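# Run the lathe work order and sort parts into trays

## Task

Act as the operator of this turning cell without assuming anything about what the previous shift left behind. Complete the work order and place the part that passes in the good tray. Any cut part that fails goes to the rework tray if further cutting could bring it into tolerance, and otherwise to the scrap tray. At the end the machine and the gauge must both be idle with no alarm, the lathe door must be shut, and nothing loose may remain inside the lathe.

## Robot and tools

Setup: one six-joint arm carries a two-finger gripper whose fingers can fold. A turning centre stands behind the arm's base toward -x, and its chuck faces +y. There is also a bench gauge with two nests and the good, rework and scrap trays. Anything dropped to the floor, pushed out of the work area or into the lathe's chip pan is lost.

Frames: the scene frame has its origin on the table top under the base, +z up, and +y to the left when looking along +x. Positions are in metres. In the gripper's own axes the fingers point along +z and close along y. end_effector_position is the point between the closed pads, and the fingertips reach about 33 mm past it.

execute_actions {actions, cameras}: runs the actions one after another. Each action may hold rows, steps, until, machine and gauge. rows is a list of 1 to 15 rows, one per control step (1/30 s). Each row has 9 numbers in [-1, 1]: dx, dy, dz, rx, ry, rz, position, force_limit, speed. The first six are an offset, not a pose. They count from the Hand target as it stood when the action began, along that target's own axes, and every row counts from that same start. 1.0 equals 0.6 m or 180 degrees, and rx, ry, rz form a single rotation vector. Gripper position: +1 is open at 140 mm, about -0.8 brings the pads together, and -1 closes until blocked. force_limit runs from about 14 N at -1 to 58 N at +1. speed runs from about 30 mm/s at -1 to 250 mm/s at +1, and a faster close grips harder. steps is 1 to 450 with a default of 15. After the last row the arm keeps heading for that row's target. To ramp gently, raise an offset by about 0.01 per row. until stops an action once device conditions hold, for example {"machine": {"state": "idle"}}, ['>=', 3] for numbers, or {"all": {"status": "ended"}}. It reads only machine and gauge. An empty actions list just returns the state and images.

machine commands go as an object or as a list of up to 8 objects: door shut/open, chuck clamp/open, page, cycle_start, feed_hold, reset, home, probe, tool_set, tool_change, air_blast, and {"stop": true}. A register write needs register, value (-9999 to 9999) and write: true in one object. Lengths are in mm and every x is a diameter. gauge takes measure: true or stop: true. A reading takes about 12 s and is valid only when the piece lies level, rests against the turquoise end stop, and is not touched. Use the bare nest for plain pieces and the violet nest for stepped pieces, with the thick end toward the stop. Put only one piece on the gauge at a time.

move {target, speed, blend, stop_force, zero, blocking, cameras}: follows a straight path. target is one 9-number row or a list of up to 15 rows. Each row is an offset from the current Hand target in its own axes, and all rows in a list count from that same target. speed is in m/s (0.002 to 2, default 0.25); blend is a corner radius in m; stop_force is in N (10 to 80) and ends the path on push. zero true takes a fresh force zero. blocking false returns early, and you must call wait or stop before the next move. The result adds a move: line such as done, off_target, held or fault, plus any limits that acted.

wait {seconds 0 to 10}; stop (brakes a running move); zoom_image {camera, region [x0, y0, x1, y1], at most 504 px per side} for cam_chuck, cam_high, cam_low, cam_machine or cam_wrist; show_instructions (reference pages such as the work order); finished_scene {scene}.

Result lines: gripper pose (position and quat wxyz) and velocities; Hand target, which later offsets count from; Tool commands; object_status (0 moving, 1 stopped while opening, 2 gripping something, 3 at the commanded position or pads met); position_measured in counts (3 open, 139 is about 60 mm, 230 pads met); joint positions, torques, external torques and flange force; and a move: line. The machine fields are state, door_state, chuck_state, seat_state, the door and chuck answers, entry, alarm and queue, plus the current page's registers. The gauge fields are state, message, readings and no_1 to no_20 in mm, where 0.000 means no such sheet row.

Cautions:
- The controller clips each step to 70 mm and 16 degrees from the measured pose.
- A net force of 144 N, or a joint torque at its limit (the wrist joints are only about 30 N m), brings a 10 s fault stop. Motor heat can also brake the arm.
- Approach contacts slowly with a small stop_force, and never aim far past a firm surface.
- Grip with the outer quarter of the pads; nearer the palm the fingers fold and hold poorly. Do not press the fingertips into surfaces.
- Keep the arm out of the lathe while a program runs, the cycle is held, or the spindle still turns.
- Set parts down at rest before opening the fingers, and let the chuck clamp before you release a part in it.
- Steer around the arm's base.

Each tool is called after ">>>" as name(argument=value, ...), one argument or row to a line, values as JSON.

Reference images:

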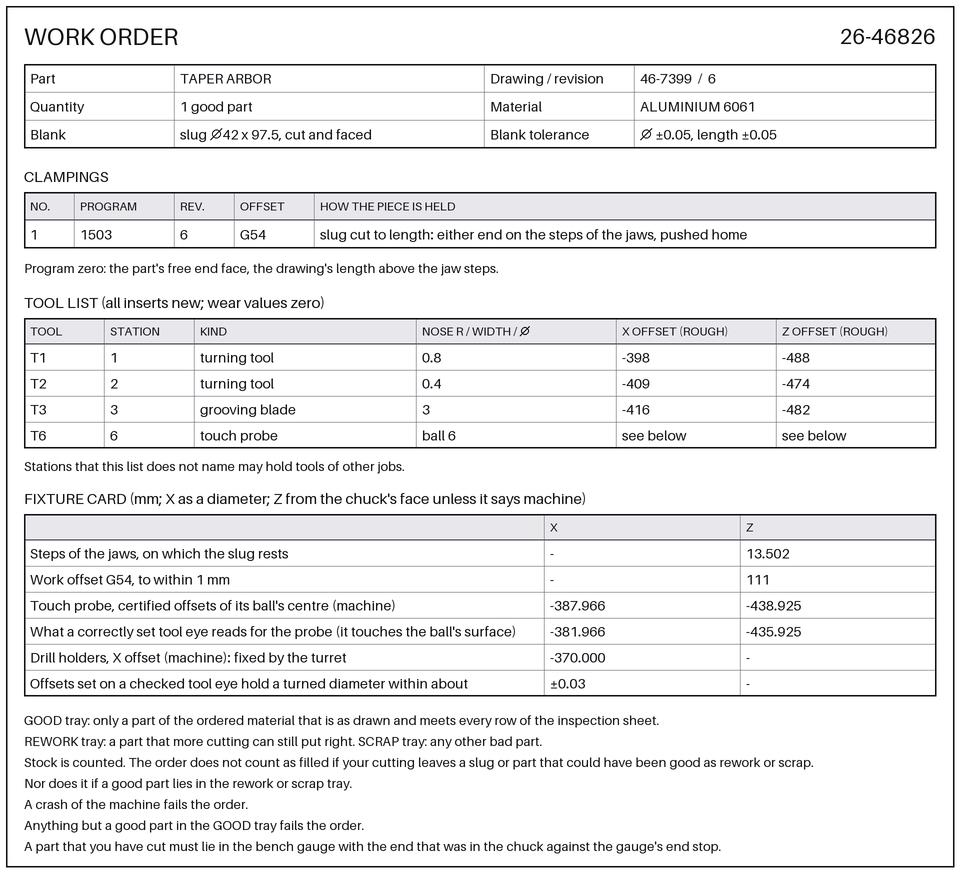

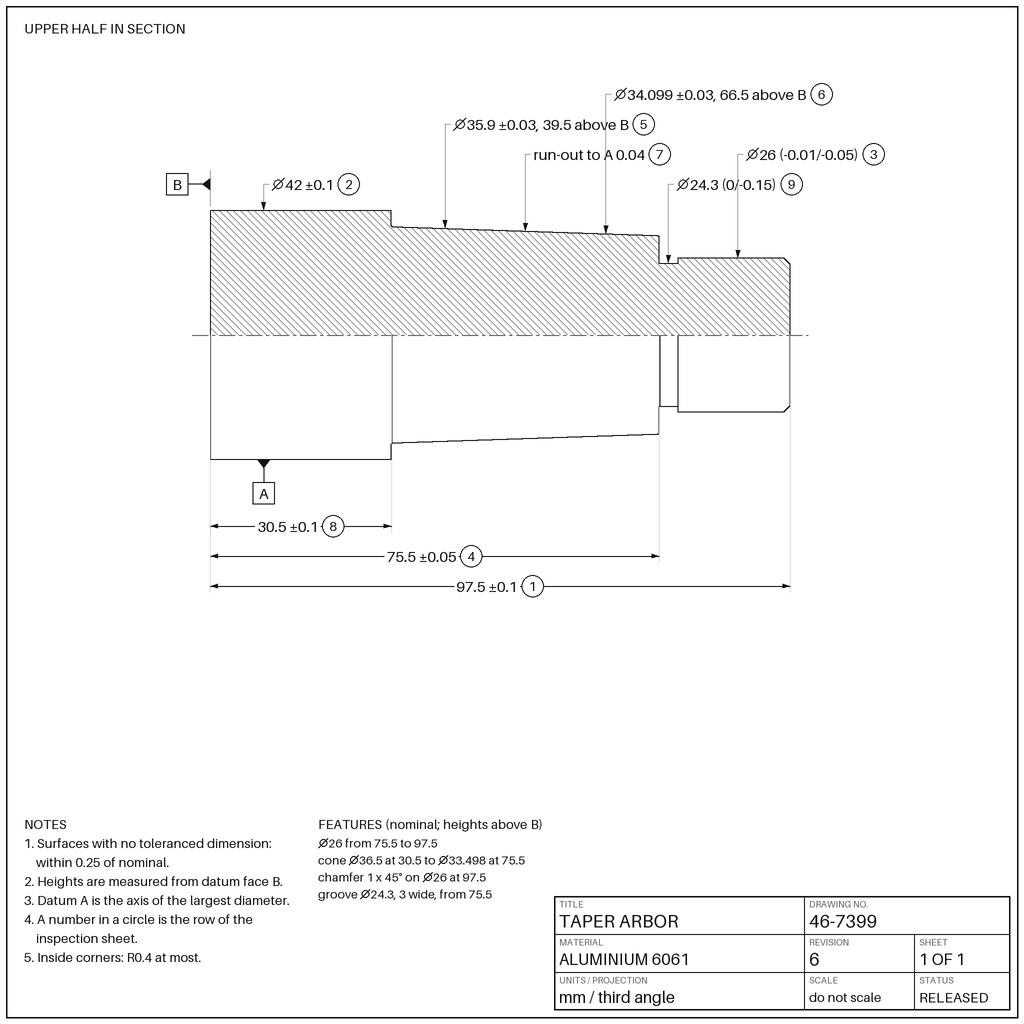

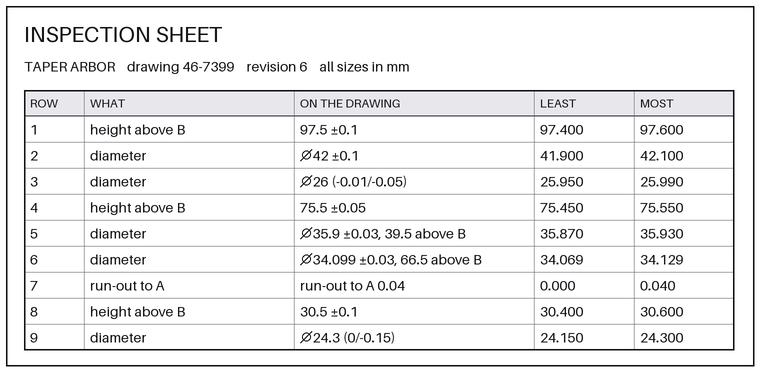

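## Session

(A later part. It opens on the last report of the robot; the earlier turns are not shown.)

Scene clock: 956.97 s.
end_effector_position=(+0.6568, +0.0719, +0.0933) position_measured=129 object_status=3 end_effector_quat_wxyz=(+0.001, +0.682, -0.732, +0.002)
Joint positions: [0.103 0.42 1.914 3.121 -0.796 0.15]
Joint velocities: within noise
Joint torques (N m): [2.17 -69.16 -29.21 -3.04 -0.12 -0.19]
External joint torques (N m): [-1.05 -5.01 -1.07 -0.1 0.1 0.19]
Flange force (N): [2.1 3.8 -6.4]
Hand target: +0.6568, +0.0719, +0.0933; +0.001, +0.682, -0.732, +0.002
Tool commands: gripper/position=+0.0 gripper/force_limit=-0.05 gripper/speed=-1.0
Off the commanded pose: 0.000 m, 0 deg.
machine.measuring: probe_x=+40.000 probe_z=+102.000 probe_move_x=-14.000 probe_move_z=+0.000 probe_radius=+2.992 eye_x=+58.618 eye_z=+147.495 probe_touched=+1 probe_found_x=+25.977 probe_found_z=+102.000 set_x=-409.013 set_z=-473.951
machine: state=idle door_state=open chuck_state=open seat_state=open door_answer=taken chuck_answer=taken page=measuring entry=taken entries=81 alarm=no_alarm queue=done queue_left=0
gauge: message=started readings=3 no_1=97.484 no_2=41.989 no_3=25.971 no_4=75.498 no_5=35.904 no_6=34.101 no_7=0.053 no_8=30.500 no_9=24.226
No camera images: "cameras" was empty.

>>> zoom_image(
  camera="cam_wrist",
  region=[300, 0, 700, 400],
)

>>> move(
  target=[0,0,-0.02,0,0,0,0.0,-0.05,-1],
  speed=0.05,
  cameras=["cam_machine","cam_chuck","cam_low"],
)

Scaled by 1.260.

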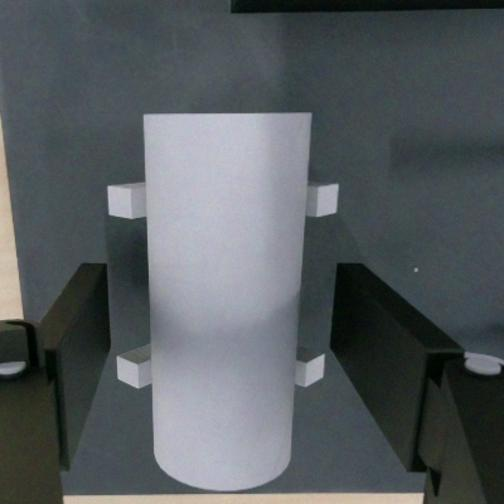

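Scene clock: 1024.63 s.
end_effector_position=(+0.6568, +0.0720, +0.1053) position_measured=129 object_status=3 end_effector_quat_wxyz=(+0.001, +0.682, -0.732, +0.002)
Joint positions: [0.103 0.406 1.908 3.121 -0.817 0.149]
Joint velocities: within noise
Joint torques (N m): [1.95 -67.86 -29.93 -3.12 -0.2 -0.12]
External joint torques (N m): [-1.09 -5.7 -1.31 -0.13 0.2 0.12]
Flange force (N): [2.4 4.3 -7.0]
Hand target: +0.6568, +0.0720, +0.1053; +0.001, +0.682, -0.732, +0.002
Off the commanded pose: 0.000 m, 0 deg.
machine.measuring: probe_x=+40.000 probe_z=+102.000 probe_move_x=-14.000 probe_move_z=+0.000 probe_radius=+2.992 eye_x=+58.618 eye_z=+147.495 probe_touched=+1 probe_found_x=+25.977 probe_found_z=+102.000 set_x=-409.013 set_z=-473.951
machine: state=idle door_state=open chuck_state=open seat_state=open door_answer=taken chuck_answer=taken page=measuring entry=taken entries=81 alarm=no_alarm queue=done queue_left=0
gauge: message=started readings=3 no_1=97.484 no_2=41.989 no_3=25.971 no_4=75.498 no_5=35.904 no_6=34.101 no_7=0.053 no_8=30.500 no_9=24.226
move: done
Images, in order (width x height): cam_chuck 896x504, cam_low 896x504, cam_machine 896x504.

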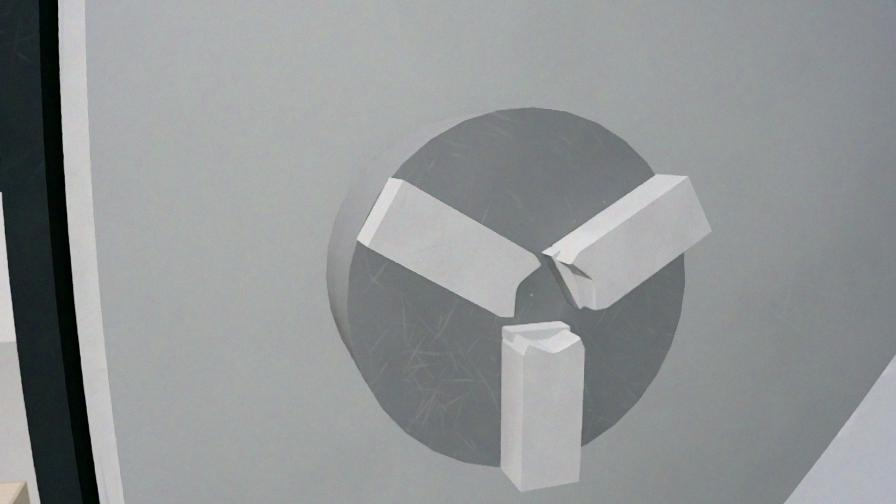

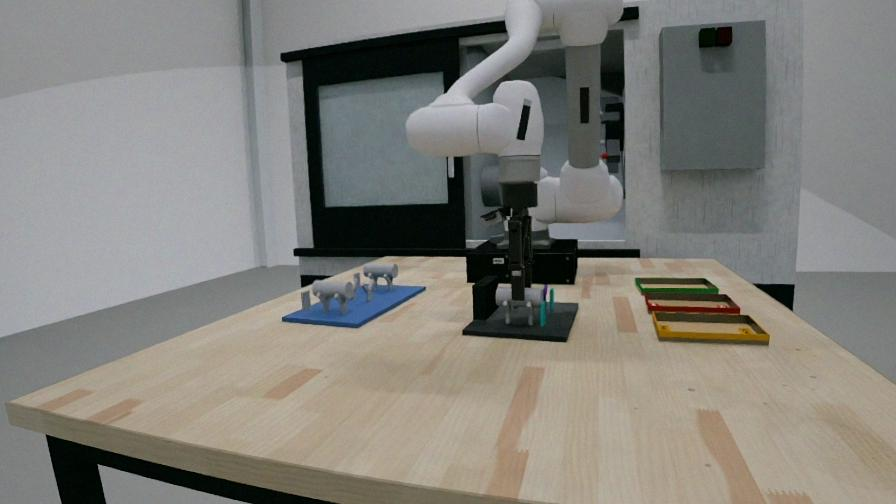

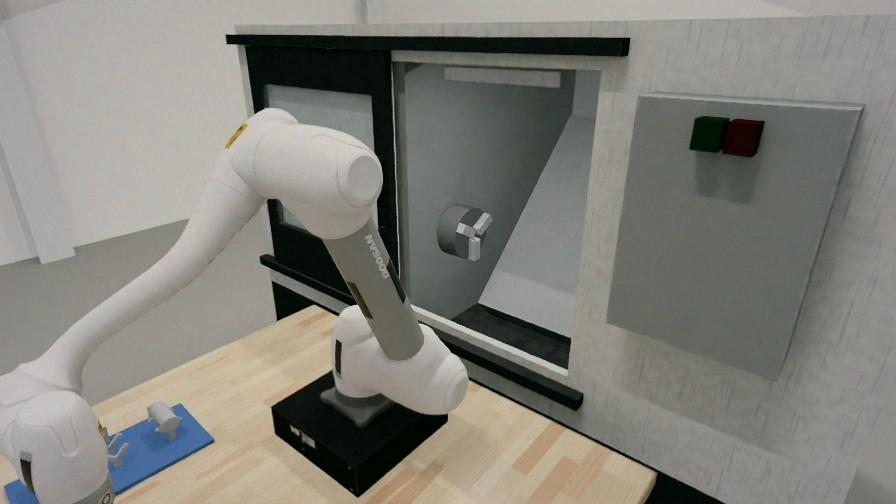

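>>> zoom_image(
  camera="cam_low",
  region=[450, 20, 650, 240],
)

>>> zoom_image(
  camera="cam_machine",
  region=[390, 50, 630, 400],
)

>>> zoom_image(
  camera="cam_chuck",
  region=[330, 150, 730, 500],
)

Scaled by 2.291.

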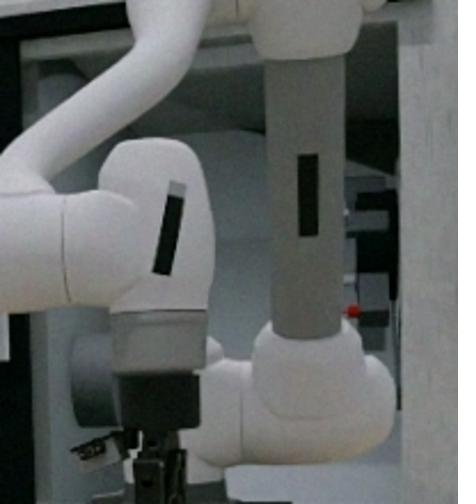

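Scaled by 1.440.

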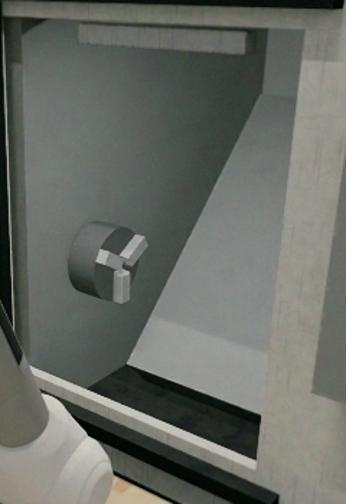

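Scaled by 1.260.

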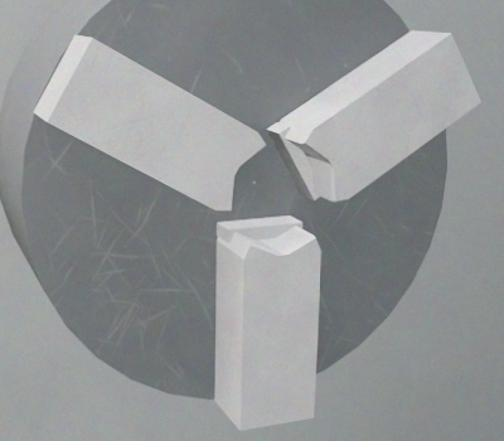

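>>> move(
  target=[0,0,0.02,0,0,0,0.0,-0.05,-1],
  speed=0.05,
  cameras=[],
)

>>> execute_actions(
  actions=[
    {"rows":[[0,0,0,0,0,0,-1,-0.05,-1]],"steps":75},
  ],
  cameras=[],
)

>>> move(
  target=[0.005,0,-0.2,0,0,0,-1,-0.05,-1],
  speed=0.15,
  cameras=["cam_wrist"],
)

Scene clock: 1093.60 s.
end_effector_position=(+0.6568, +0.0719, +0.0933) position_measured=129 object_status=3 end_effector_quat_wxyz=(+0.001, +0.682, -0.732, +0.002)
Joint positions: [0.103 0.42 1.914 3.121 -0.796 0.15]
Joint velocities: within noise
Joint torques (N m): [1.41 -69.15 -29.33 -3.06 -0.16 -0.11]
External joint torques (N m): [-0.4 -5.01 -1.18 -0.11 0.15 0.11]
Flange force (N): [1.2 3.7 -6.4]
Hand target: +0.6568, +0.0719, +0.0933; +0.001, +0.682, -0.732, +0.002
Off the commanded pose: 0.000 m, 0 deg.
machine.measuring: probe_x=+40.000 probe_z=+102.000 probe_move_x=-14.000 probe_move_z=+0.000 probe_radius=+2.992 eye_x=+58.618 eye_z=+147.495 probe_touched=+1 probe_found_x=+25.977 probe_found_z=+102.000 set_x=-409.013 set_z=-473.951
machine: state=idle door_state=open chuck_state=open seat_state=open door_answer=taken chuck_answer=taken page=measuring entry=taken entries=81 alarm=no_alarm queue=done queue_left=0
gauge: message=started readings=3 no_1=97.484 no_2=41.989 no_3=25.971 no_4=75.498 no_5=35.904 no_6=34.101 no_7=0.053 no_8=30.500 no_9=24.226
move: done
No camera images: "cameras" was empty.

Scene clock: 1096.30 s.
end_effector_position=(+0.6568, +0.0719, +0.0933) position_measured=168 object_status=2 end_effector_quat_wxyz=(+0.001, +0.682, -0.732, +0.002)
Joint positions: [0.103 0.42 1.914 3.121 -0.796 0.15]
Joint velocities: within noise
Joint torques (N m): [-0.66 -64.45 -34.21 -3.42 4.33 0.18]
External joint torques (N m): [1.86 -9.69 3.87 0.27 -4.35 -0.18]
Flange force (N): [0.7 16.3 -17.1]
Hand target: +0.6568, +0.0719, +0.0933; +0.001, +0.682, -0.732, +0.002
Off the commanded pose: 0.000 m, 0 deg.
machine.measuring: probe_x=+40.000 probe_z=+102.000 probe_move_x=-14.000 probe_move_z=+0.000 probe_radius=+2.992 eye_x=+58.618 eye_z=+147.495 probe_touched=+1 probe_found_x=+25.977 probe_found_z=+102.000 set_x=-409.013 set_z=-473.951
machine: state=idle door_state=open chuck_state=open seat_state=open door_answer=taken chuck_answer=taken page=measuring entry=taken entries=81 alarm=no_alarm queue=done queue_left=0
gauge: message=started readings=3 no_1=97.484 no_2=41.989 no_3=25.971 no_4=75.498 no_5=35.904 no_6=34.101 no_7=0.053 no_8=30.500 no_9=24.226
No camera images: "cameras" was empty.

Scene clock: 1097.40 s.
end_effector_position=(+0.6563, +0.0694, +0.2134) position_measured=168 object_status=2 end_effector_quat_wxyz=(+0.001, +0.682, -0.732, +0.002)
Joint positions: [0.101 0.294 1.831 3.124 -1.006 0.143]
Joint velocities: within noise
Joint torques (N m): [1.59 -64.94 -36.08 -3.65 -0.15 -0.13]
External joint torques (N m): [-0.64 -2.2 0.36 -0.06 0.12 0.13]
Flange force (N): [1.5 3.7 -1.4]
Hand target: +0.6564, +0.0694, +0.2133; +0.001, +0.682, -0.732, +0.002
Off the commanded pose: 0.000 m, 0 deg.
machine.measuring: probe_x=+40.000 probe_z=+102.000 probe_move_x=-14.000 probe_move_z=+0.000 probe_radius=+2.992 eye_x=+58.618 eye_z=+147.495 probe_touched=+1 probe_found_x=+25.977 probe_found_z=+102.000 set_x=-409.013 set_z=-473.951
machine: state=idle door_state=open chuck_state=open seat_state=open door_answer=taken chuck_answer=taken page=measuring entry=taken entries=81 alarm=no_alarm queue=done queue_left=0
gauge: message=started readings=3 no_1=97.484 no_2=41.989 no_3=25.971 no_4=75.498 no_5=35.904 no_6=34.101 no_7=0.053 no_8=30.500 no_9=24.226
move: done
camera_calibration:
cam_wrist: T_world_to_cam=[[-0.997953, 0.0634694, -0.00790117, 0.664606], [0.0572209, 0.941167, 0.333061, -0.168843], [0.0285755, 0.331927, -0.942872, 0.299799], [0, 0, 0, 1]] pos_world=[0.66434, 0.017216, 0.344158]
Images, in order (width x height): cam_wrist 896x504.

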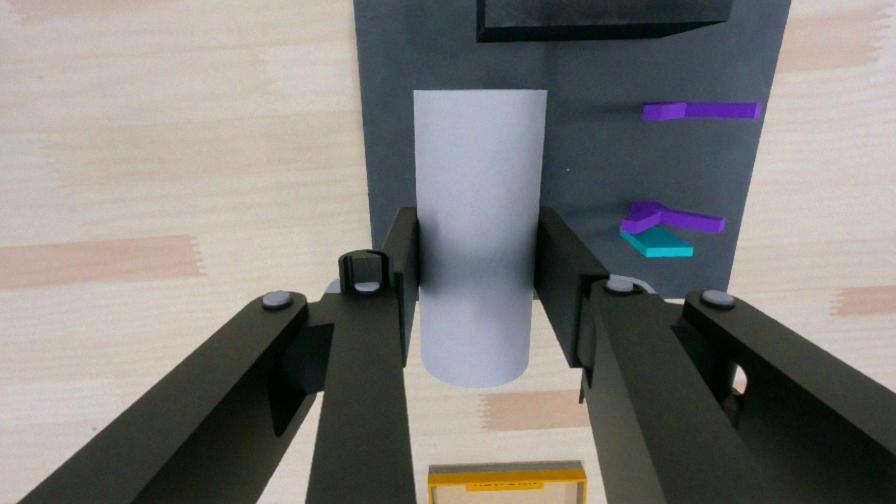

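>>> move(
  target=[
    [-0.0706,0.1834,-0.225,0.0313,-0.0336,-0.1484,-1,-0.05,-1],
    [-0.3966,0.5243,-0.3447,0.0668,-0.0719,-0.3172,-1,-0.05,-1],
    [-0.5466,1.0,-0.3803,0.1078,-0.116,-0.5116,-1,-0.05,-1],
  ],
  speed=0.35,
  blend=[0.06,0.08,0],
  cameras=[],
)

Scene clock: 1125.17 s.
end_effector_position=(+0.0807, +0.4399, +0.4391) position_measured=168 object_status=2 end_effector_quat_wxyz=(-0.219, +0.976, -0.002, +0.001)
Joint positions: [1.261 -0.399 2.124 3.298 -1.011 -0.402]
Joint velocities: within noise
Joint torques (N m): [-0.53 -0.16 -43.57 -3.57 1.37 -0.16]
External joint torques (N m): [0.44 -1.5 0.45 -0.33 -0.25 0.14]
Flange force (N): [-3.0 2.3 -1.4]
Hand target: +0.0807, +0.4399, +0.4391; -0.219, +0.976, -0.002, +0.001
Off the commanded pose: 0.000 m, 0 deg.
machine.measuring: probe_x=+40.000 probe_z=+102.000 probe_move_x=-14.000 probe_move_z=+0.000 probe_radius=+2.992 eye_x=+58.618 eye_z=+147.495 probe_touched=+1 probe_found_x=+25.977 probe_found_z=+102.000 set_x=-409.013 set_z=-473.951
machine: state=idle door_state=open chuck_state=open seat_state=open door_answer=taken chuck_answer=taken page=measuring entry=taken entries=81 alarm=no_alarm queue=done queue_left=0
gauge: message=started readings=3 no_1=97.484 no_2=41.989 no_3=25.971 no_4=75.498 no_5=35.904 no_6=34.101 no_7=0.053 no_8=30.500 no_9=24.226
move: done
No camera images: "cameras" was empty.

>>> move(
  target=[
    [-0.5017,0.0935,-0.0447,0.0007,-0.0948,-0.201,-1,-0.05,-1],
    [-0.7812,0.5696,-0.264,0.0015,-0.2133,-0.4522,-1,-0.05,-1],
  ],
  speed=0.35,
  blend=[0.1,0],
  cameras=["cam_machine"],
)

Scene clock: 1131.03 s.
end_effector_position=(-0.3897, +0.0654, +0.4364) position_measured=168 object_status=2 end_effector_quat_wxyz=(-0.157, +0.691, +0.688, -0.154)
Joint positions: [2.777 -0.496 2.181 3.337 -1.064 -0.458]
Joint velocities: within noise
Joint torques (N m): [0.33 9.45 -44.15 -3.59 1.46 -0.15]
External joint torques (N m): [-0.66 -1.5 0.81 -0.27 -0.35 0.13]
Flange force (N): [0.6 4.4 -1.7]
Hand target: -0.3897, +0.0654, +0.4364; -0.157, +0.691, +0.688, -0.154
Off the commanded pose: 0.000 m, 0 deg.
machine.measuring: probe_x=+40.000 probe_z=+102.000 probe_move_x=-14.000 probe_move_z=+0.000 probe_radius=+2.992 eye_x=+58.618 eye_z=+147.495 probe_touched=+1 probe_found_x=+25.977 probe_found_z=+102.000 set_x=-409.013 set_z=-473.951
machine: state=idle door_state=open chuck_state=open seat_state=open door_answer=taken chuck_answer=taken page=measuring entry=taken entries=81 alarm=no_alarm queue=done queue_left=0
gauge: message=started readings=3 no_1=97.484 no_2=41.989 no_3=25.971 no_4=75.498 no_5=35.904 no_6=34.101 no_7=0.053 no_8=30.500 no_9=24.226
move: done
Images, in order (width x height): cam_machine 896x504.

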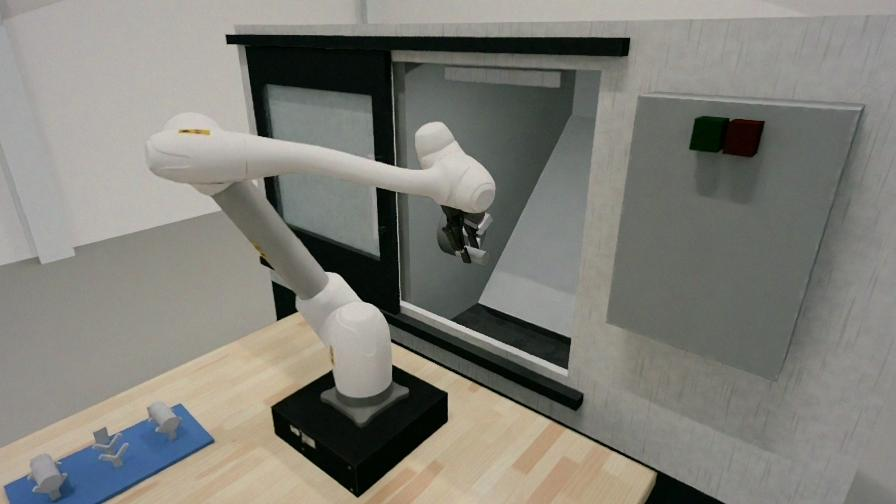

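>>> move(
  target=[0.12,0.12,-0.05,0,0,0,-1,-0.05,-1],
  speed=0.2,
  cameras=["cam_chuck"],
)

>>> zoom_image(
  camera="cam_chuck",
  region=[480, 220, 640, 380],
)

Scene clock: 1137.50 s.
end_effector_position=(-0.3115, +0.1370, +0.4328) position_measured=168 object_status=2 end_effector_quat_wxyz=(-0.157, +0.691, +0.688, -0.154)
Joint positions: [2.344 -0.57 2.219 3.485 -1.215 -0.905]
Joint velocities: within noise
Joint torques (N m): [-0.05 15.99 -43.74 -2.75 0.98 -0.13]
External joint torques (N m): [-0.35 -1.13 0.76 -0.48 -0.21 0.11]
Flange force (N): [-1.5 3.1 -0.8]
Hand target: -0.3115, +0.1370, +0.4328; -0.157, +0.691, +0.688, -0.154
Off the commanded pose: 0.000 m, 0 deg.
machine.measuring: probe_x=+40.000 probe_z=+102.000 probe_move_x=-14.000 probe_move_z=+0.000 probe_radius=+2.992 eye_x=+58.618 eye_z=+147.495 probe_touched=+1 probe_found_x=+25.977 probe_found_z=+102.000 set_x=-409.013 set_z=-473.951
machine: state=idle door_state=open chuck_state=open seat_state=open door_answer=taken chuck_answer=taken page=measuring entry=taken entries=81 alarm=no_alarm queue=done queue_left=0
gauge: message=started readings=3 no_1=97.484 no_2=41.989 no_3=25.971 no_4=75.498 no_5=35.904 no_6=34.101 no_7=0.053 no_8=30.500 no_9=24.226
move: done
Images, in order (width x height): cam_chuck 896x504.

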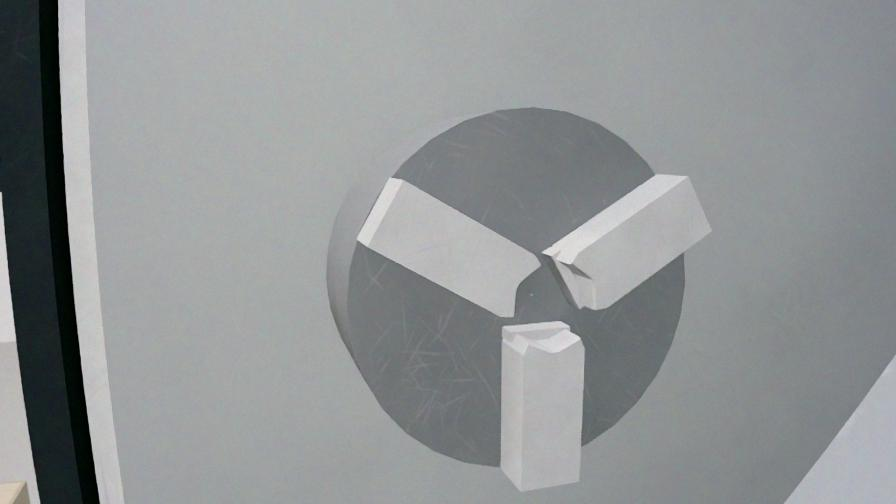

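Scaled by 3.150.

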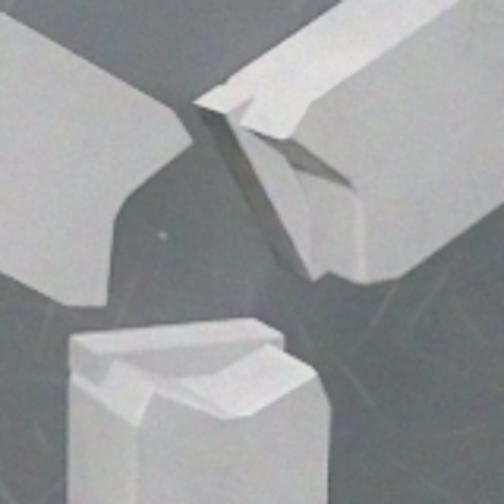

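>>> execute_actions(
  actions=[
    {"machine":[{"door":"shut"},{"air_blast":true},{"door":"open"}],"steps":450,"until":{"machine":{"queue":["!=","running"]}}},
  ],
  cameras=["cam_chuck"],
)

>>> zoom_image(
  camera="cam_chuck",
  region=[480, 220, 640, 380],
)

Scene clock: 1145.57 s.
end_effector_position=(-0.3115, +0.1370, +0.4328) position_measured=168 object_status=2 end_effector_quat_wxyz=(-0.157, +0.691, +0.688, -0.154)
Joint positions: [2.344 -0.57 2.219 3.485 -1.215 -0.905]
Joint velocities: within noise
Joint torques (N m): [0.24 15.94 -43.5 -2.7 0.91 -0.17]
External joint torques (N m): [-0.82 -1.12 0.36 -0.56 -0.13 0.15]
Flange force (N): [-0.1 3.7 -1.7]
Hand target: -0.3115, +0.1370, +0.4328; -0.157, +0.691, +0.688, -0.154
Tool commands: gripper/position=-1.0 gripper/force_limit=-0.05 gripper/speed=-1.0
Off the commanded pose: 0.000 m, 0 deg.
machine.measuring: probe_x=+40.000 probe_z=+102.000 probe_move_x=-14.000 probe_move_z=+0.000 probe_radius=+2.992 eye_x=+58.618 eye_z=+147.495 probe_touched=+1 probe_found_x=+25.977 probe_found_z=+102.000 set_x=-409.013 set_z=-473.951
machine: state=idle door_state=shut chuck_state=open seat_state=open door_answer=refused_cycle_runs chuck_answer=taken page=measuring entry=taken entries=82 alarm=no_alarm refusals=1 queue=dropped queue_left=0
gauge: message=started readings=3 no_1=97.484 no_2=41.989 no_3=25.971 no_4=75.498 no_5=35.904 no_6=34.101 no_7=0.053 no_8=30.500 no_9=24.226
Images, in order (width x height): cam_chuck 896x504.

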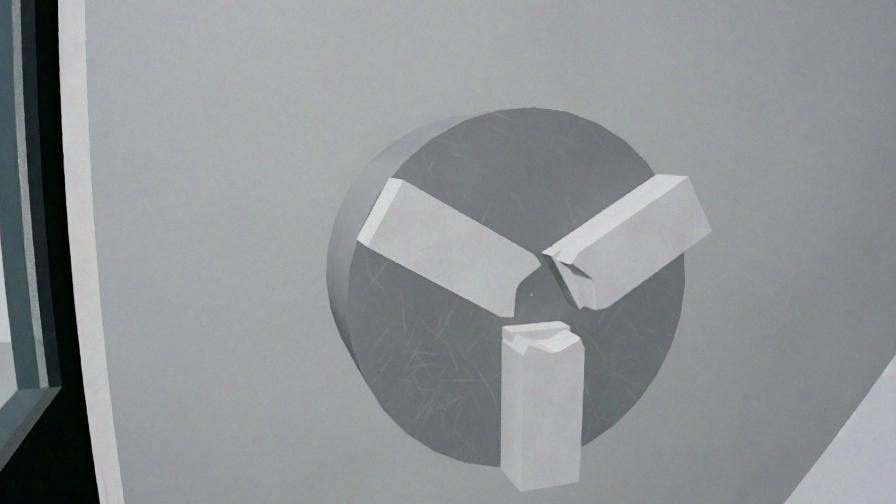

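Scaled by 3.150.

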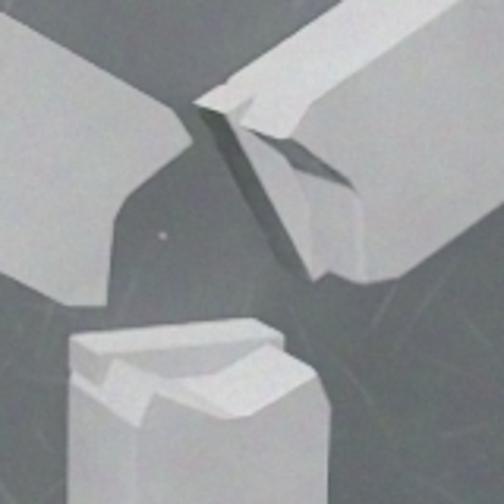

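>>> execute_actions(
  actions=[
    {"machine":{"door":"open"},"steps":150,"until":{"machine":{"door_state":"open"}}},
  ],
  cameras=[],
)

>>> move(
  target=[
    [-0.2667,-0.3085,0.1513,0,0,0,-1,-0.05,-1],
    [-0.407,-0.6261,0.3015,0,0,0,-1,-0.05,-1],
    [-0.4072,-0.6261,0.5009,0,0,0,-1,-0.05,-1],
  ],
  speed=[0.3,0.25,0.12],
  blend=[0.06,0.04,0],
  cameras=["cam_chuck","cam_machine"],
)

Scene clock: 1156.30 s.
end_effector_position=(-0.3115, +0.1370, +0.4328) position_measured=168 object_status=2 end_effector_quat_wxyz=(-0.157, +0.691, +0.688, -0.154)
Joint positions: [2.344 -0.57 2.219 3.485 -1.215 -0.905]
Joint velocities: within noise
Joint torques (N m): [0.12 16.57 -43.99 -2.81 0.93 -0.23]
External joint torques (N m): [-0.39 -1.83 0.91 -0.42 -0.15 0.2]
Flange force (N): [-2.7 4.1 -1.0]
Hand target: -0.3115, +0.1370, +0.4328; -0.157, +0.691, +0.688, -0.154
Tool commands: gripper/position=-1.0 gripper/force_limit=-0.05 gripper/speed=-1.0
Off the commanded pose: 0.000 m, 0 deg.
machine.measuring: probe_x=+40.000 probe_z=+102.000 probe_move_x=-14.000 probe_move_z=+0.000 probe_radius=+2.992 eye_x=+58.618 eye_z=+147.495 probe_touched=+1 probe_found_x=+25.977 probe_found_z=+102.000 set_x=-409.013 set_z=-473.951
machine: state=idle door_state=open chuck_state=open seat_state=open door_answer=taken chuck_answer=taken page=measuring entry=taken entries=82 alarm=no_alarm refusals=1 queue=running queue_left=0
gauge: message=started readings=3 no_1=97.484 no_2=41.989 no_3=25.971 no_4=75.498 no_5=35.904 no_6=34.101 no_7=0.053 no_8=30.500 no_9=24.226
No camera images: "cameras" was empty.

Scene clock: 1159.40 s.
end_effector_position=(-0.7807, -0.1048, +0.3216) position_measured=168 object_status=2 end_effector_quat_wxyz=(-0.157, +0.691, +0.688, -0.154)
Joint positions: [3.283 0.235 1.776 3.082 -0.7 0.146]
Joint velocities: within noise
Joint torques (N m): [-0.06 -61.93 -40.68 -4.11 1.55 -0.13]
External joint torques (N m): [-0.89 -1.57 0.64 -0.02 -0.36 0.11]
Flange force (N): [1.6 2.5 -2.3]
Hand target: -0.7809, -0.1048, +0.3218; -0.157, +0.691, +0.688, -0.154
Off the commanded pose: 0.000 m, 0 deg.
machine.measuring: probe_x=+40.000 probe_z=+102.000 probe_move_x=-14.000 probe_move_z=+0.000 probe_radius=+2.992 eye_x=+58.618 eye_z=+147.495 probe_touched=+1 probe_found_x=+25.977 probe_found_z=+102.000 set_x=-409.013 set_z=-473.951
machine: state=idle door_state=open chuck_state=open seat_state=open door_answer=taken chuck_answer=taken page=measuring entry=taken entries=82 alarm=no_alarm refusals=1 queue=done queue_left=0
gauge: message=started readings=3 no_1=97.484 no_2=41.989 no_3=25.971 no_4=75.498 no_5=35.904 no_6=34.101 no_7=0.053 no_8=30.500 no_9=24.226
move: done
Images, in order (width x height): cam_chuck 896x504, cam_machine 896x504.

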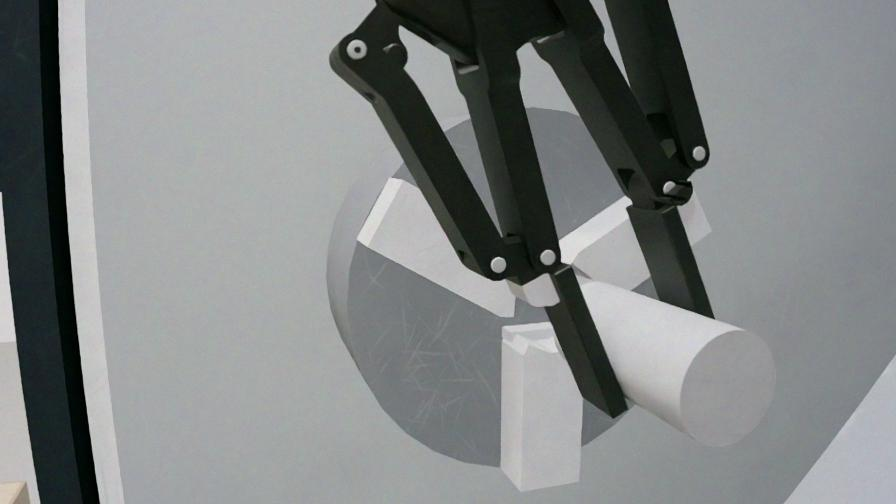

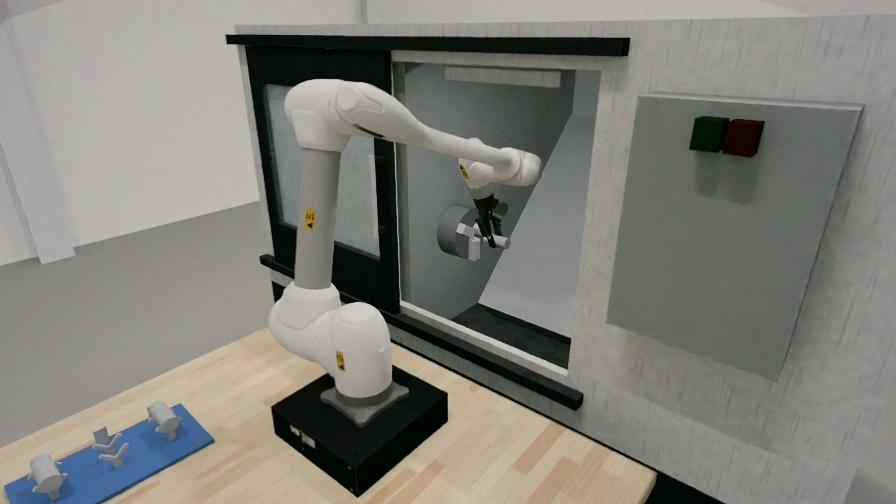

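>>> move(
  target=[-0.085,-0.0006,0.0009,0,0,0,-1,-0.05,-1],
  speed=0.08,
  cameras=[],
)

>>> move(
  target=[-0.03,0,0,0,0,0,-1,-0.05,-1],
  speed=0.015,
  stop_force=12,
  cameras=["cam_chuck"],
)

Scene clock: 1165.67 s.
end_effector_position=(-0.7817, -0.1558, +0.3213) position_measured=168 object_status=2 end_effector_quat_wxyz=(-0.157, +0.691, +0.688, -0.154)
Joint positions: [3.36 0.25 1.755 3.033 -0.71 0.253]
Joint velocities: within noise
Joint torques (N m): [-0.62 -62.24 -40.77 -4.26 1.46 -0.11]
External joint torques (N m): [-0.45 -2.85 0.72 0.07 -0.31 0.09]
Flange force (N): [1.8 4.0 -3.8]
Hand target: -0.7816, -0.1558, +0.3213; -0.157, +0.691, +0.688, -0.154
Off the commanded pose: 0.000 m, 0 deg.
machine.measuring: probe_x=+40.000 probe_z=+102.000 probe_move_x=-14.000 probe_move_z=+0.000 probe_radius=+2.992 eye_x=+58.618 eye_z=+147.495 probe_touched=+1 probe_found_x=+25.977 probe_found_z=+102.000 set_x=-409.013 set_z=-473.951
machine: state=idle door_state=open chuck_state=open seat_state=open door_answer=taken chuck_answer=taken page=measuring entry=taken entries=82 alarm=no_alarm refusals=1 queue=done queue_left=0
gauge: message=started readings=3 no_1=97.484 no_2=41.989 no_3=25.971 no_4=75.498 no_5=35.904 no_6=34.101 no_7=0.053 no_8=30.500 no_9=24.226
move: done
No camera images: "cameras" was empty.

Scene clock: 1166.93 s.
end_effector_position=(-0.7816, -0.1662, +0.3212) position_measured=168 object_status=2 end_effector_quat_wxyz=(-0.157, +0.691, +0.688, -0.154)
Joint positions: [3.375 0.254 1.75 3.023 -0.713 0.274]
Joint velocities: within noise
Joint torques (N m): [10.71 -64.32 -44.86 -1.44 3.79 -0.33]
External joint torques (N m): [-11.65 -1.25 4.9 -2.75 -2.66 0.31]
Flange force (N): [16.2 6.8 -2.7]
Hand target: -0.7816, -0.1662, +0.3212; -0.157, +0.691, +0.688, -0.154 (not the last commanded pose)
Off the commanded pose: 0.008 m, 0 deg.
machine.measuring: probe_x=+40.000 probe_z=+102.000 probe_move_x=-14.000 probe_move_z=+0.000 probe_radius=+2.992 eye_x=+58.618 eye_z=+147.495 probe_touched=+1 probe_found_x=+25.977 probe_found_z=+102.000 set_x=-409.013 set_z=-473.951
machine: state=idle door_state=open chuck_state=open seat_state=home door_answer=taken chuck_answer=taken page=measuring entry=taken entries=82 alarm=no_alarm refusals=1 queue=done queue_left=0
gauge: message=started readings=3 no_1=97.484 no_2=41.989 no_3=25.971 no_4=75.498 no_5=35.904 no_6=34.101 no_7=0.053 no_8=30.500 no_9=24.226
move: contact
Images, in order (width x height): cam_chuck 896x504.

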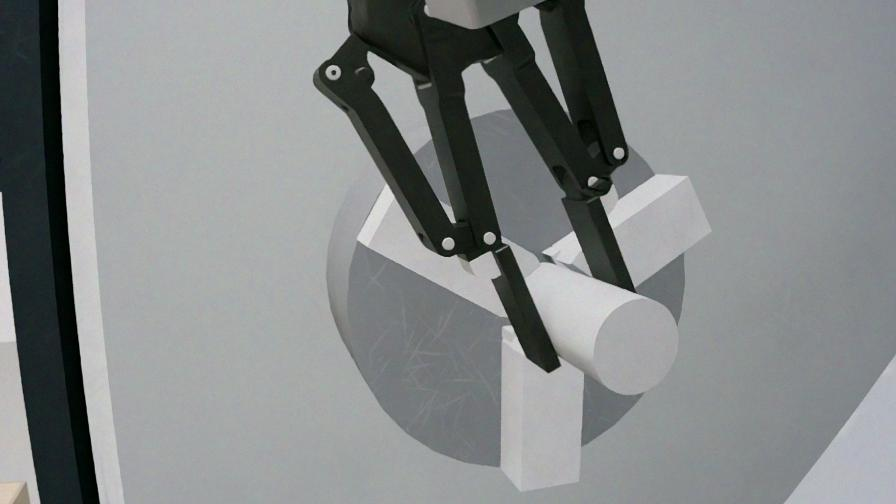

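>>> execute_actions(
  actions=[
    {"machine":{"chuck":"clamp"},"steps":90,"until":{"machine":{"chuck_state":"clamped"}}},
    {"steps":15},
  ],
  cameras=[],
)

Scene clock: 1170.63 s.
end_effector_position=(-0.7817, -0.1661, +0.3213) position_measured=168 object_status=2 end_effector_quat_wxyz=(-0.157, +0.691, +0.688, -0.154)
Joint positions: [3.375 0.254 1.75 3.023 -0.713 0.274]
Joint velocities: within noise
Joint torques (N m): [9.48 -55.44 -37.1 -1.44 1.88 -0.4]
External joint torques (N m): [-10.62 -10.13 -2.91 -2.76 -0.74 0.38]
External joint torques at the end of the 1st action: [-10.02 -9.72 -2.67 -2.78 -0.88 0.43]
Flange force (N): [14.5 1.4 -12.5]
Flange force at the end of the 1st action (N): [13.4 1.6 -12.2]
Hand target: -0.7816, -0.1662, +0.3212; -0.157, +0.691, +0.688, -0.154 (not the last commanded pose)
Tool commands: gripper/position=-1.0 gripper/force_limit=-0.05 gripper/speed=-1.0
Off the commanded pose: 0.008 m, 0 deg.
machine.measuring: probe_x=+40.000 probe_z=+102.000 probe_move_x=-14.000 probe_move_z=+0.000 probe_radius=+2.992 eye_x=+58.618 eye_z=+147.495 probe_touched=+1 probe_found_x=+25.977 probe_found_z=+102.000 set_x=-409.013 set_z=-473.951
machine: state=idle door_state=open chuck_state=clamped seat_state=home door_answer=taken chuck_answer=taken page=measuring entry=taken entries=82 alarm=no_alarm refusals=1 queue=running queue_left=0
gauge: message=started readings=3 no_1=97.484 no_2=41.989 no_3=25.971 no_4=75.498 no_5=35.904 no_6=34.101 no_7=0.053 no_8=30.500 no_9=24.226
No camera images: "cameras" was empty.

>>> execute_actions(
  actions=[
    {"rows":[[0,0,0,0,0,0,-0.1,0.0,-1]],"steps":40},
    {"rows":[[0.0003,0,-0.0003,0,0,0,-0.1,0.0,-1]],"steps":15},
    {"rows":[[0,0,0,0,0,0,-1,0.0,-1]],"steps":75},
  ],
  cameras=[],
)

Scene clock: 1179.93 s.
end_effector_position=(-0.7816, -0.1660, +0.3214) position_measured=169 object_status=2 end_effector_quat_wxyz=(-0.157, +0.691, +0.688, -0.154)
Joint positions: [3.375 0.254 1.75 3.024 -0.714 0.274]
Joint velocities: within noise
Joint torques (N m): [-0.81 -53.51 -34.91 -4.22 0.75 -0.32]
External joint torques (N m): [-0.09 -11.97 -4.94 0.05 0.37 0.3]
External joint torques at the end of the 1st action: [-0.98 -4.4 -1.38 -0.07 0.13 0.16]
External joint torques at the end of the 2nd action: [0.62 -4.93 -1.05 -0.12 0.07 0.06]
Flange force (N): [1.6 2.1 -15.1]
Flange force at the end of the 1st action (N): [2.0 1.5 -5.3]
Flange force at the end of the 2nd action (N): [0.2 3.1 -6.2]
Hand target: -0.7816, -0.1660, +0.3214; -0.157, +0.691, +0.688, -0.154
Off the commanded pose: 0.000 m, 0 deg.
machine.measuring: probe_x=+40.000 probe_z=+102.000 probe_move_x=-14.000 probe_move_z=+0.000 probe_radius=+2.992 eye_x=+58.618 eye_z=+147.495 probe_touched=+1 probe_found_x=+25.977 probe_found_z=+102.000 set_x=-409.013 set_z=-473.951
machine: state=idle door_state=open chuck_state=clamped seat_state=home door_answer=taken chuck_answer=taken page=measuring entry=taken entries=82 alarm=no_alarm refusals=1 queue=done queue_left=0
gauge: message=started readings=3 no_1=97.484 no_2=41.989 no_3=25.971 no_4=75.498 no_5=35.904 no_6=34.101 no_7=0.053 no_8=30.500 no_9=24.226
No camera images: "cameras" was empty.

>>> execute_actions(
  actions=[
    {"rows":[[0,0,-0.0001,0,0,0,-1,0.0,-1]],"steps":15},
    {"rows":[[0,0,-0.0001,0,0,0,-1,0.0,-1]],"steps":15},
  ],
  cameras=[],
)

Scene clock: 1183.97 s.
end_effector_position=(-0.7815, -0.1660, +0.3215) position_measured=169 object_status=2 end_effector_quat_wxyz=(-0.157, +0.691, +0.688, -0.154)
Joint positions: [3.375 0.254 1.75 3.024 -0.714 0.274]
Joint velocities: within noise
Joint torques (N m): [0.03 -58.66 -36.07 -4.12 -0.11 -0.39]
External joint torques (N m): [-1.02 -6.9 -3.94 -0.08 1.24 0.37]
External joint torques at the end of the 1st action: [-0.63 -11.39 -5.37 0.03 0.63 0.32]
Flange force (N): [1.6 -0.1 -7.3]
Flange force at the end of the 1st action (N): [2.0 0.7 -14.0]
Hand target: -0.7815, -0.1660, +0.3215; -0.157, +0.691, +0.688, -0.154
Off the commanded pose: 0.000 m, 0 deg.
machine.measuring: probe_x=+40.000 probe_z=+102.000 probe_move_x=-14.000 probe_move_z=+0.000 probe_radius=+2.992 eye_x=+58.618 eye_z=+147.495 probe_touched=+1 probe_found_x=+25.977 probe_found_z=+102.000 set_x=-409.013 set_z=-473.951
machine: state=idle door_state=open chuck_state=clamped seat_state=home door_answer=taken chuck_answer=taken page=measuring entry=taken entries=82 alarm=no_alarm refusals=1 queue=done queue_left=0
gauge: message=started readings=3 no_1=97.484 no_2=41.989 no_3=25.971 no_4=75.498 no_5=35.904 no_6=34.101 no_7=0.053 no_8=30.500 no_9=24.226
No camera images: "cameras" was empty.

>>> execute_actions(
  actions=[
    {"rows":[[0,-0.00004,-0.00007,0,0,0,-1,0.0,-1]],"steps":20},
  ],
  cameras=[],
)

>>> execute_actions(
  actions=[],
  cameras=[],
)

Scene clock: 1187.60 s.
end_effector_position=(-0.7815, -0.1660, +0.3215) position_measured=169 object_status=2 end_effector_quat_wxyz=(-0.157, +0.691, +0.688, -0.154)
Joint positions: [3.375 0.254 1.75 3.024 -0.714 0.274]
Joint velocities: within noise
Joint torques (N m): [-0.26 -62.69 -38.67 -4.23 0.4 -0.39]
External joint torques (N m): [-1.04 -2.86 -1.51 0.01 0.75 0.37]
Flange force (N): [1.3 0.4 -2.6]
Hand target: -0.7815, -0.1660, +0.3215; -0.157, +0.691, +0.688, -0.154
Off the commanded pose: 0.000 m, 0 deg.
machine.measuring: probe_x=+40.000 probe_z=+102.000 probe_move_x=-14.000 probe_move_z=+0.000 probe_radius=+2.992 eye_x=+58.618 eye_z=+147.495 probe_touched=+1 probe_found_x=+25.977 probe_found_z=+102.000 set_x=-409.013 set_z=-473.951
machine: state=idle door_state=open chuck_state=clamped seat_state=home door_answer=taken chuck_answer=taken page=measuring entry=taken entries=82 alarm=no_alarm refusals=1 queue=done queue_left=0
gauge: message=started readings=3 no_1=97.484 no_2=41.989 no_3=25.971 no_4=75.498 no_5=35.904 no_6=34.101 no_7=0.053 no_8=30.500 no_9=24.226
No camera images: "cameras" was empty.

Scene clock: 1187.60 s.
end_effector_position=(-0.7815, -0.1660, +0.3215) position_measured=169 object_status=2 end_effector_quat_wxyz=(-0.157, +0.691, +0.688, -0.154)
Joint positions: [3.375 0.254 1.75 3.024 -0.714 0.274]
Joint velocities: within noise
Joint torques (N m): [-0.26 -62.69 -38.67 -4.23 0.4 -0.39]
External joint torques (N m): [-1.04 -2.86 -1.51 0.01 0.75 0.37]
Flange force (N): [1.3 0.4 -2.6]
Hand target: -0.7815, -0.1660, +0.3215; -0.157, +0.691, +0.688, -0.154
Tool commands: gripper/position=-1.0 gripper/force_limit=+0.0 gripper/speed=-1.0
Off the commanded pose: 0.000 m, 0 deg.
machine.measuring: probe_x=+40.000 probe_z=+102.000 probe_move_x=-14.000 probe_move_z=+0.000 probe_radius=+2.992 eye_x=+58.618 eye_z=+147.495 probe_touched=+1 probe_found_x=+25.977 probe_found_z=+102.000 set_x=-409.013 set_z=-473.951
machine: state=idle door_state=open chuck_state=clamped seat_state=home door_answer=taken chuck_answer=taken page=measuring entry=taken entries=82 alarm=no_alarm refusals=1 queue=done queue_left=0
gauge: message=started readings=3 no_1=97.484 no_2=41.989 no_3=25.971 no_4=75.498 no_5=35.904 no_6=34.101 no_7=0.053 no_8=30.500 no_9=24.226
No camera images: "cameras" was empty.

>>> execute_actions(
  actions=[
    {"rows":[[0,-0.00008,-0.00001,0,0,0,-1,0.0,-1]],"steps":20},
  ],
  cameras=[],
)

Scene clock: 1193.97 s.
end_effector_position=(-0.7816, -0.1660, +0.3216) position_measured=169 object_status=2 end_effector_quat_wxyz=(-0.157, +0.691, +0.688, -0.154)
Joint positions: [3.375 0.254 1.75 3.024 -0.714 0.274]
Joint velocities: within noise
Joint torques (N m): [0.66 -66.9 -41.23 -4.12 0.53 -0.34]
External joint torques (N m): [-1.66 1.49 1.31 -0.06 0.59 0.31]
Flange force (N): [2.0 1.7 3.1]
Hand target: -0.7816, -0.1660, +0.3216; -0.157, +0.691, +0.688, -0.154
Off the commanded pose: 0.000 m, 0 deg.
machine.measuring: probe_x=+40.000 probe_z=+102.000 probe_move_x=-14.000 probe_move_z=+0.000 probe_radius=+2.992 eye_x=+58.618 eye_z=+147.495 probe_touched=+1 probe_found_x=+25.977 probe_found_z=+102.000 set_x=-409.013 set_z=-473.951
machine: state=idle door_state=open chuck_state=clamped seat_state=home door_answer=taken chuck_answer=taken page=measuring entry=taken entries=82 alarm=no_alarm refusals=1 queue=done queue_left=0
gauge: message=started readings=3 no_1=97.484 no_2=41.989 no_3=25.971 no_4=75.498 no_5=35.904 no_6=34.101 no_7=0.053 no_8=30.500 no_9=24.226
No camera images: "cameras" was empty.

>>> execute_actions(
  actions=[
    {"rows":[[0,-0.00004,0.00008,0,0,0,-1,0.0,-1]],"steps":20},
  ],
  cameras=[],
)

Scene clock: 1197.33 s.
end_effector_position=(-0.7816, -0.1660, +0.3215) position_measured=169 object_status=2 end_effector_quat_wxyz=(-0.157, +0.691, +0.688, -0.154)
Joint positions: [3.375 0.254 1.75 3.024 -0.714 0.274]
Joint velocities: within noise
Joint torques (N m): [1.04 -62.76 -39.52 -4.24 0.73 -0.42]
External joint torques (N m): [-1.92 -2.79 -0.52 0.04 0.4 0.4]
Flange force (N): [2.9 1.9 -2.7]
Hand target: -0.7816, -0.1660, +0.3215; -0.157, +0.691, +0.688, -0.154
Off the commanded pose: 0.000 m, 0 deg.
machine.measuring: probe_x=+40.000 probe_z=+102.000 probe_move_x=-14.000 probe_move_z=+0.000 probe_radius=+2.992 eye_x=+58.618 eye_z=+147.495 probe_touched=+1 probe_found_x=+25.977 probe_found_z=+102.000 set_x=-409.013 set_z=-473.951
machine: state=idle door_state=open chuck_state=clamped seat_state=home door_answer=taken chuck_answer=taken page=measuring entry=taken entries=82 alarm=no_alarm refusals=1 queue=done queue_left=0
gauge: message=started readings=3 no_1=97.484 no_2=41.989 no_3=25.971 no_4=75.498 no_5=35.904 no_6=34.101 no_7=0.053 no_8=30.500 no_9=24.226
No camera images: "cameras" was empty.

>>> execute_actions(
  actions=[
    {"rows":[[0,0,0,0,0,0.0005,-1,0.0,-1]],"steps":20},
  ],
  cameras=[],
)

Scene clock: 1206.03 s.
end_effector_position=(-0.7816, -0.1660, +0.3215) position_measured=169 object_status=2 end_effector_quat_wxyz=(-0.157, +0.692, +0.688, -0.154)
Joint positions: [3.375 0.254 1.75 3.024 -0.714 0.275]
Joint velocities: within noise
Joint torques (N m): [-0.18 -62.22 -38.94 -4.17 0.62 -0.15]
External joint torques (N m): [-1.11 -3.27 -1.03 -0.03 0.5 0.13]
Flange force (N): [2.2 1.5 -3.4]
Hand target: -0.7816, -0.1660, +0.3215; -0.157, +0.692, +0.688, -0.154
Off the commanded pose: 0.000 m, 0 deg.
machine.measuring: probe_x=+40.000 probe_z=+102.000 probe_move_x=-14.000 probe_move_z=+0.000 probe_radius=+2.992 eye_x=+58.618 eye_z=+147.495 probe_touched=+1 probe_found_x=+25.977 probe_found_z=+102.000 set_x=-409.013 set_z=-473.951
machine: state=idle door_state=open chuck_state=clamped seat_state=home door_answer=taken chuck_answer=taken page=measuring entry=taken entries=82 alarm=no_alarm refusals=1 queue=done queue_left=0
gauge: message=started readings=3 no_1=97.484 no_2=41.989 no_3=25.971 no_4=75.498 no_5=35.904 no_6=34.101 no_7=0.053 no_8=30.500 no_9=24.226
No camera images: "cameras" was empty.

>>> execute_actions(
  actions=[
    {"machine":{"chuck":"open"},"steps":90,"until":{"machine":{"chuck_state":"open"}}},
    {"steps":10},
  ],
  cameras=[],
)

>>> move(
  target=[-0.01,0,0,0,0,0,-1,0.0,-1],
  speed=0.004,
  stop_force=26,
  cameras=[],
)

Scene clock: 1217.17 s.
end_effector_position=(-0.7816, -0.1660, +0.3215) position_measured=169 object_status=2 end_effector_quat_wxyz=(-0.157, +0.692, +0.688, -0.154)
Joint positions: [3.375 0.254 1.75 3.024 -0.714 0.275]
Joint velocities: within noise
Joint torques (N m): [0.21 -63.1 -40.77 -4.19 1.48 -0.1]
External joint torques (N m): [-1.17 -2.43 0.79 -0.01 -0.35 0.08]
External joint torques at the end of the 1st action: [-1.2 -2.4 0.73 0.01 -0.28 0.08]
Flange force (N): [2.8 3.5 -3.2]
Flange force at the end of the 1st action (N): [2.8 3.4 -3.1]
Hand target: -0.7816, -0.1660, +0.3215; -0.157, +0.692, +0.688, -0.154
Tool commands: gripper/position=-1.0 gripper/force_limit=+0.0 gripper/speed=-1.0
Off the commanded pose: 0.000 m, 0 deg.
machine.measuring: probe_x=+40.000 probe_z=+102.000 probe_move_x=-14.000 probe_move_z=+0.000 probe_radius=+2.992 eye_x=+58.618 eye_z=+147.495 probe_touched=+1 probe_found_x=+25.977 probe_found_z=+102.000 set_x=-409.013 set_z=-473.951
machine: state=idle door_state=open chuck_state=open seat_state=home door_answer=taken chuck_answer=taken page=measuring entry=taken entries=82 alarm=no_alarm refusals=1 queue=running queue_left=0
gauge: message=started readings=3 no_1=97.484 no_2=41.989 no_3=25.971 no_4=75.498 no_5=35.904 no_6=34.101 no_7=0.053 no_8=30.500 no_9=24.226
No camera images: "cameras" was empty.

Scene clock: 1218.53 s.
end_effector_position=(-0.7816, -0.1692, +0.3215) position_measured=169 object_status=2 end_effector_quat_wxyz=(-0.157, +0.692, +0.688, -0.154)
Joint positions: [3.38 0.255 1.748 3.021 -0.715 0.282]
Joint velocities: within noise
Joint torques (N m): [22.29 -64.1 -48.72 1.41 6.35 -0.33]
External joint torques (N m): [-23.49 -1.49 8.74 -5.61 -5.23 0.31]
Flange force (N): [32.4 10.0 -4.2]
Hand target: -0.7816, -0.1692, +0.3215; -0.157, +0.692, +0.688, -0.154 (not the last commanded pose)
Off the commanded pose: 0.003 m, 0 deg.
machine.measuring: probe_x=+40.000 probe_z=+102.000 probe_move_x=-14.000 probe_move_z=+0.000 probe_radius=+2.992 eye_x=+58.618 eye_z=+147.495 probe_touched=+1 probe_found_x=+25.977 probe_found_z=+102.000 set_x=-409.013 set_z=-473.951
machine: state=idle door_state=open chuck_state=open seat_state=open door_answer=taken chuck_answer=taken page=measuring entry=taken entries=82 alarm=no_alarm refusals=1 queue=done queue_left=0
gauge: message=started readings=3 no_1=97.484 no_2=41.989 no_3=25.971 no_4=75.498 no_5=35.904 no_6=34.101 no_7=0.053 no_8=30.500 no_9=24.226
move: contact
No camera images: "cameras" was empty.


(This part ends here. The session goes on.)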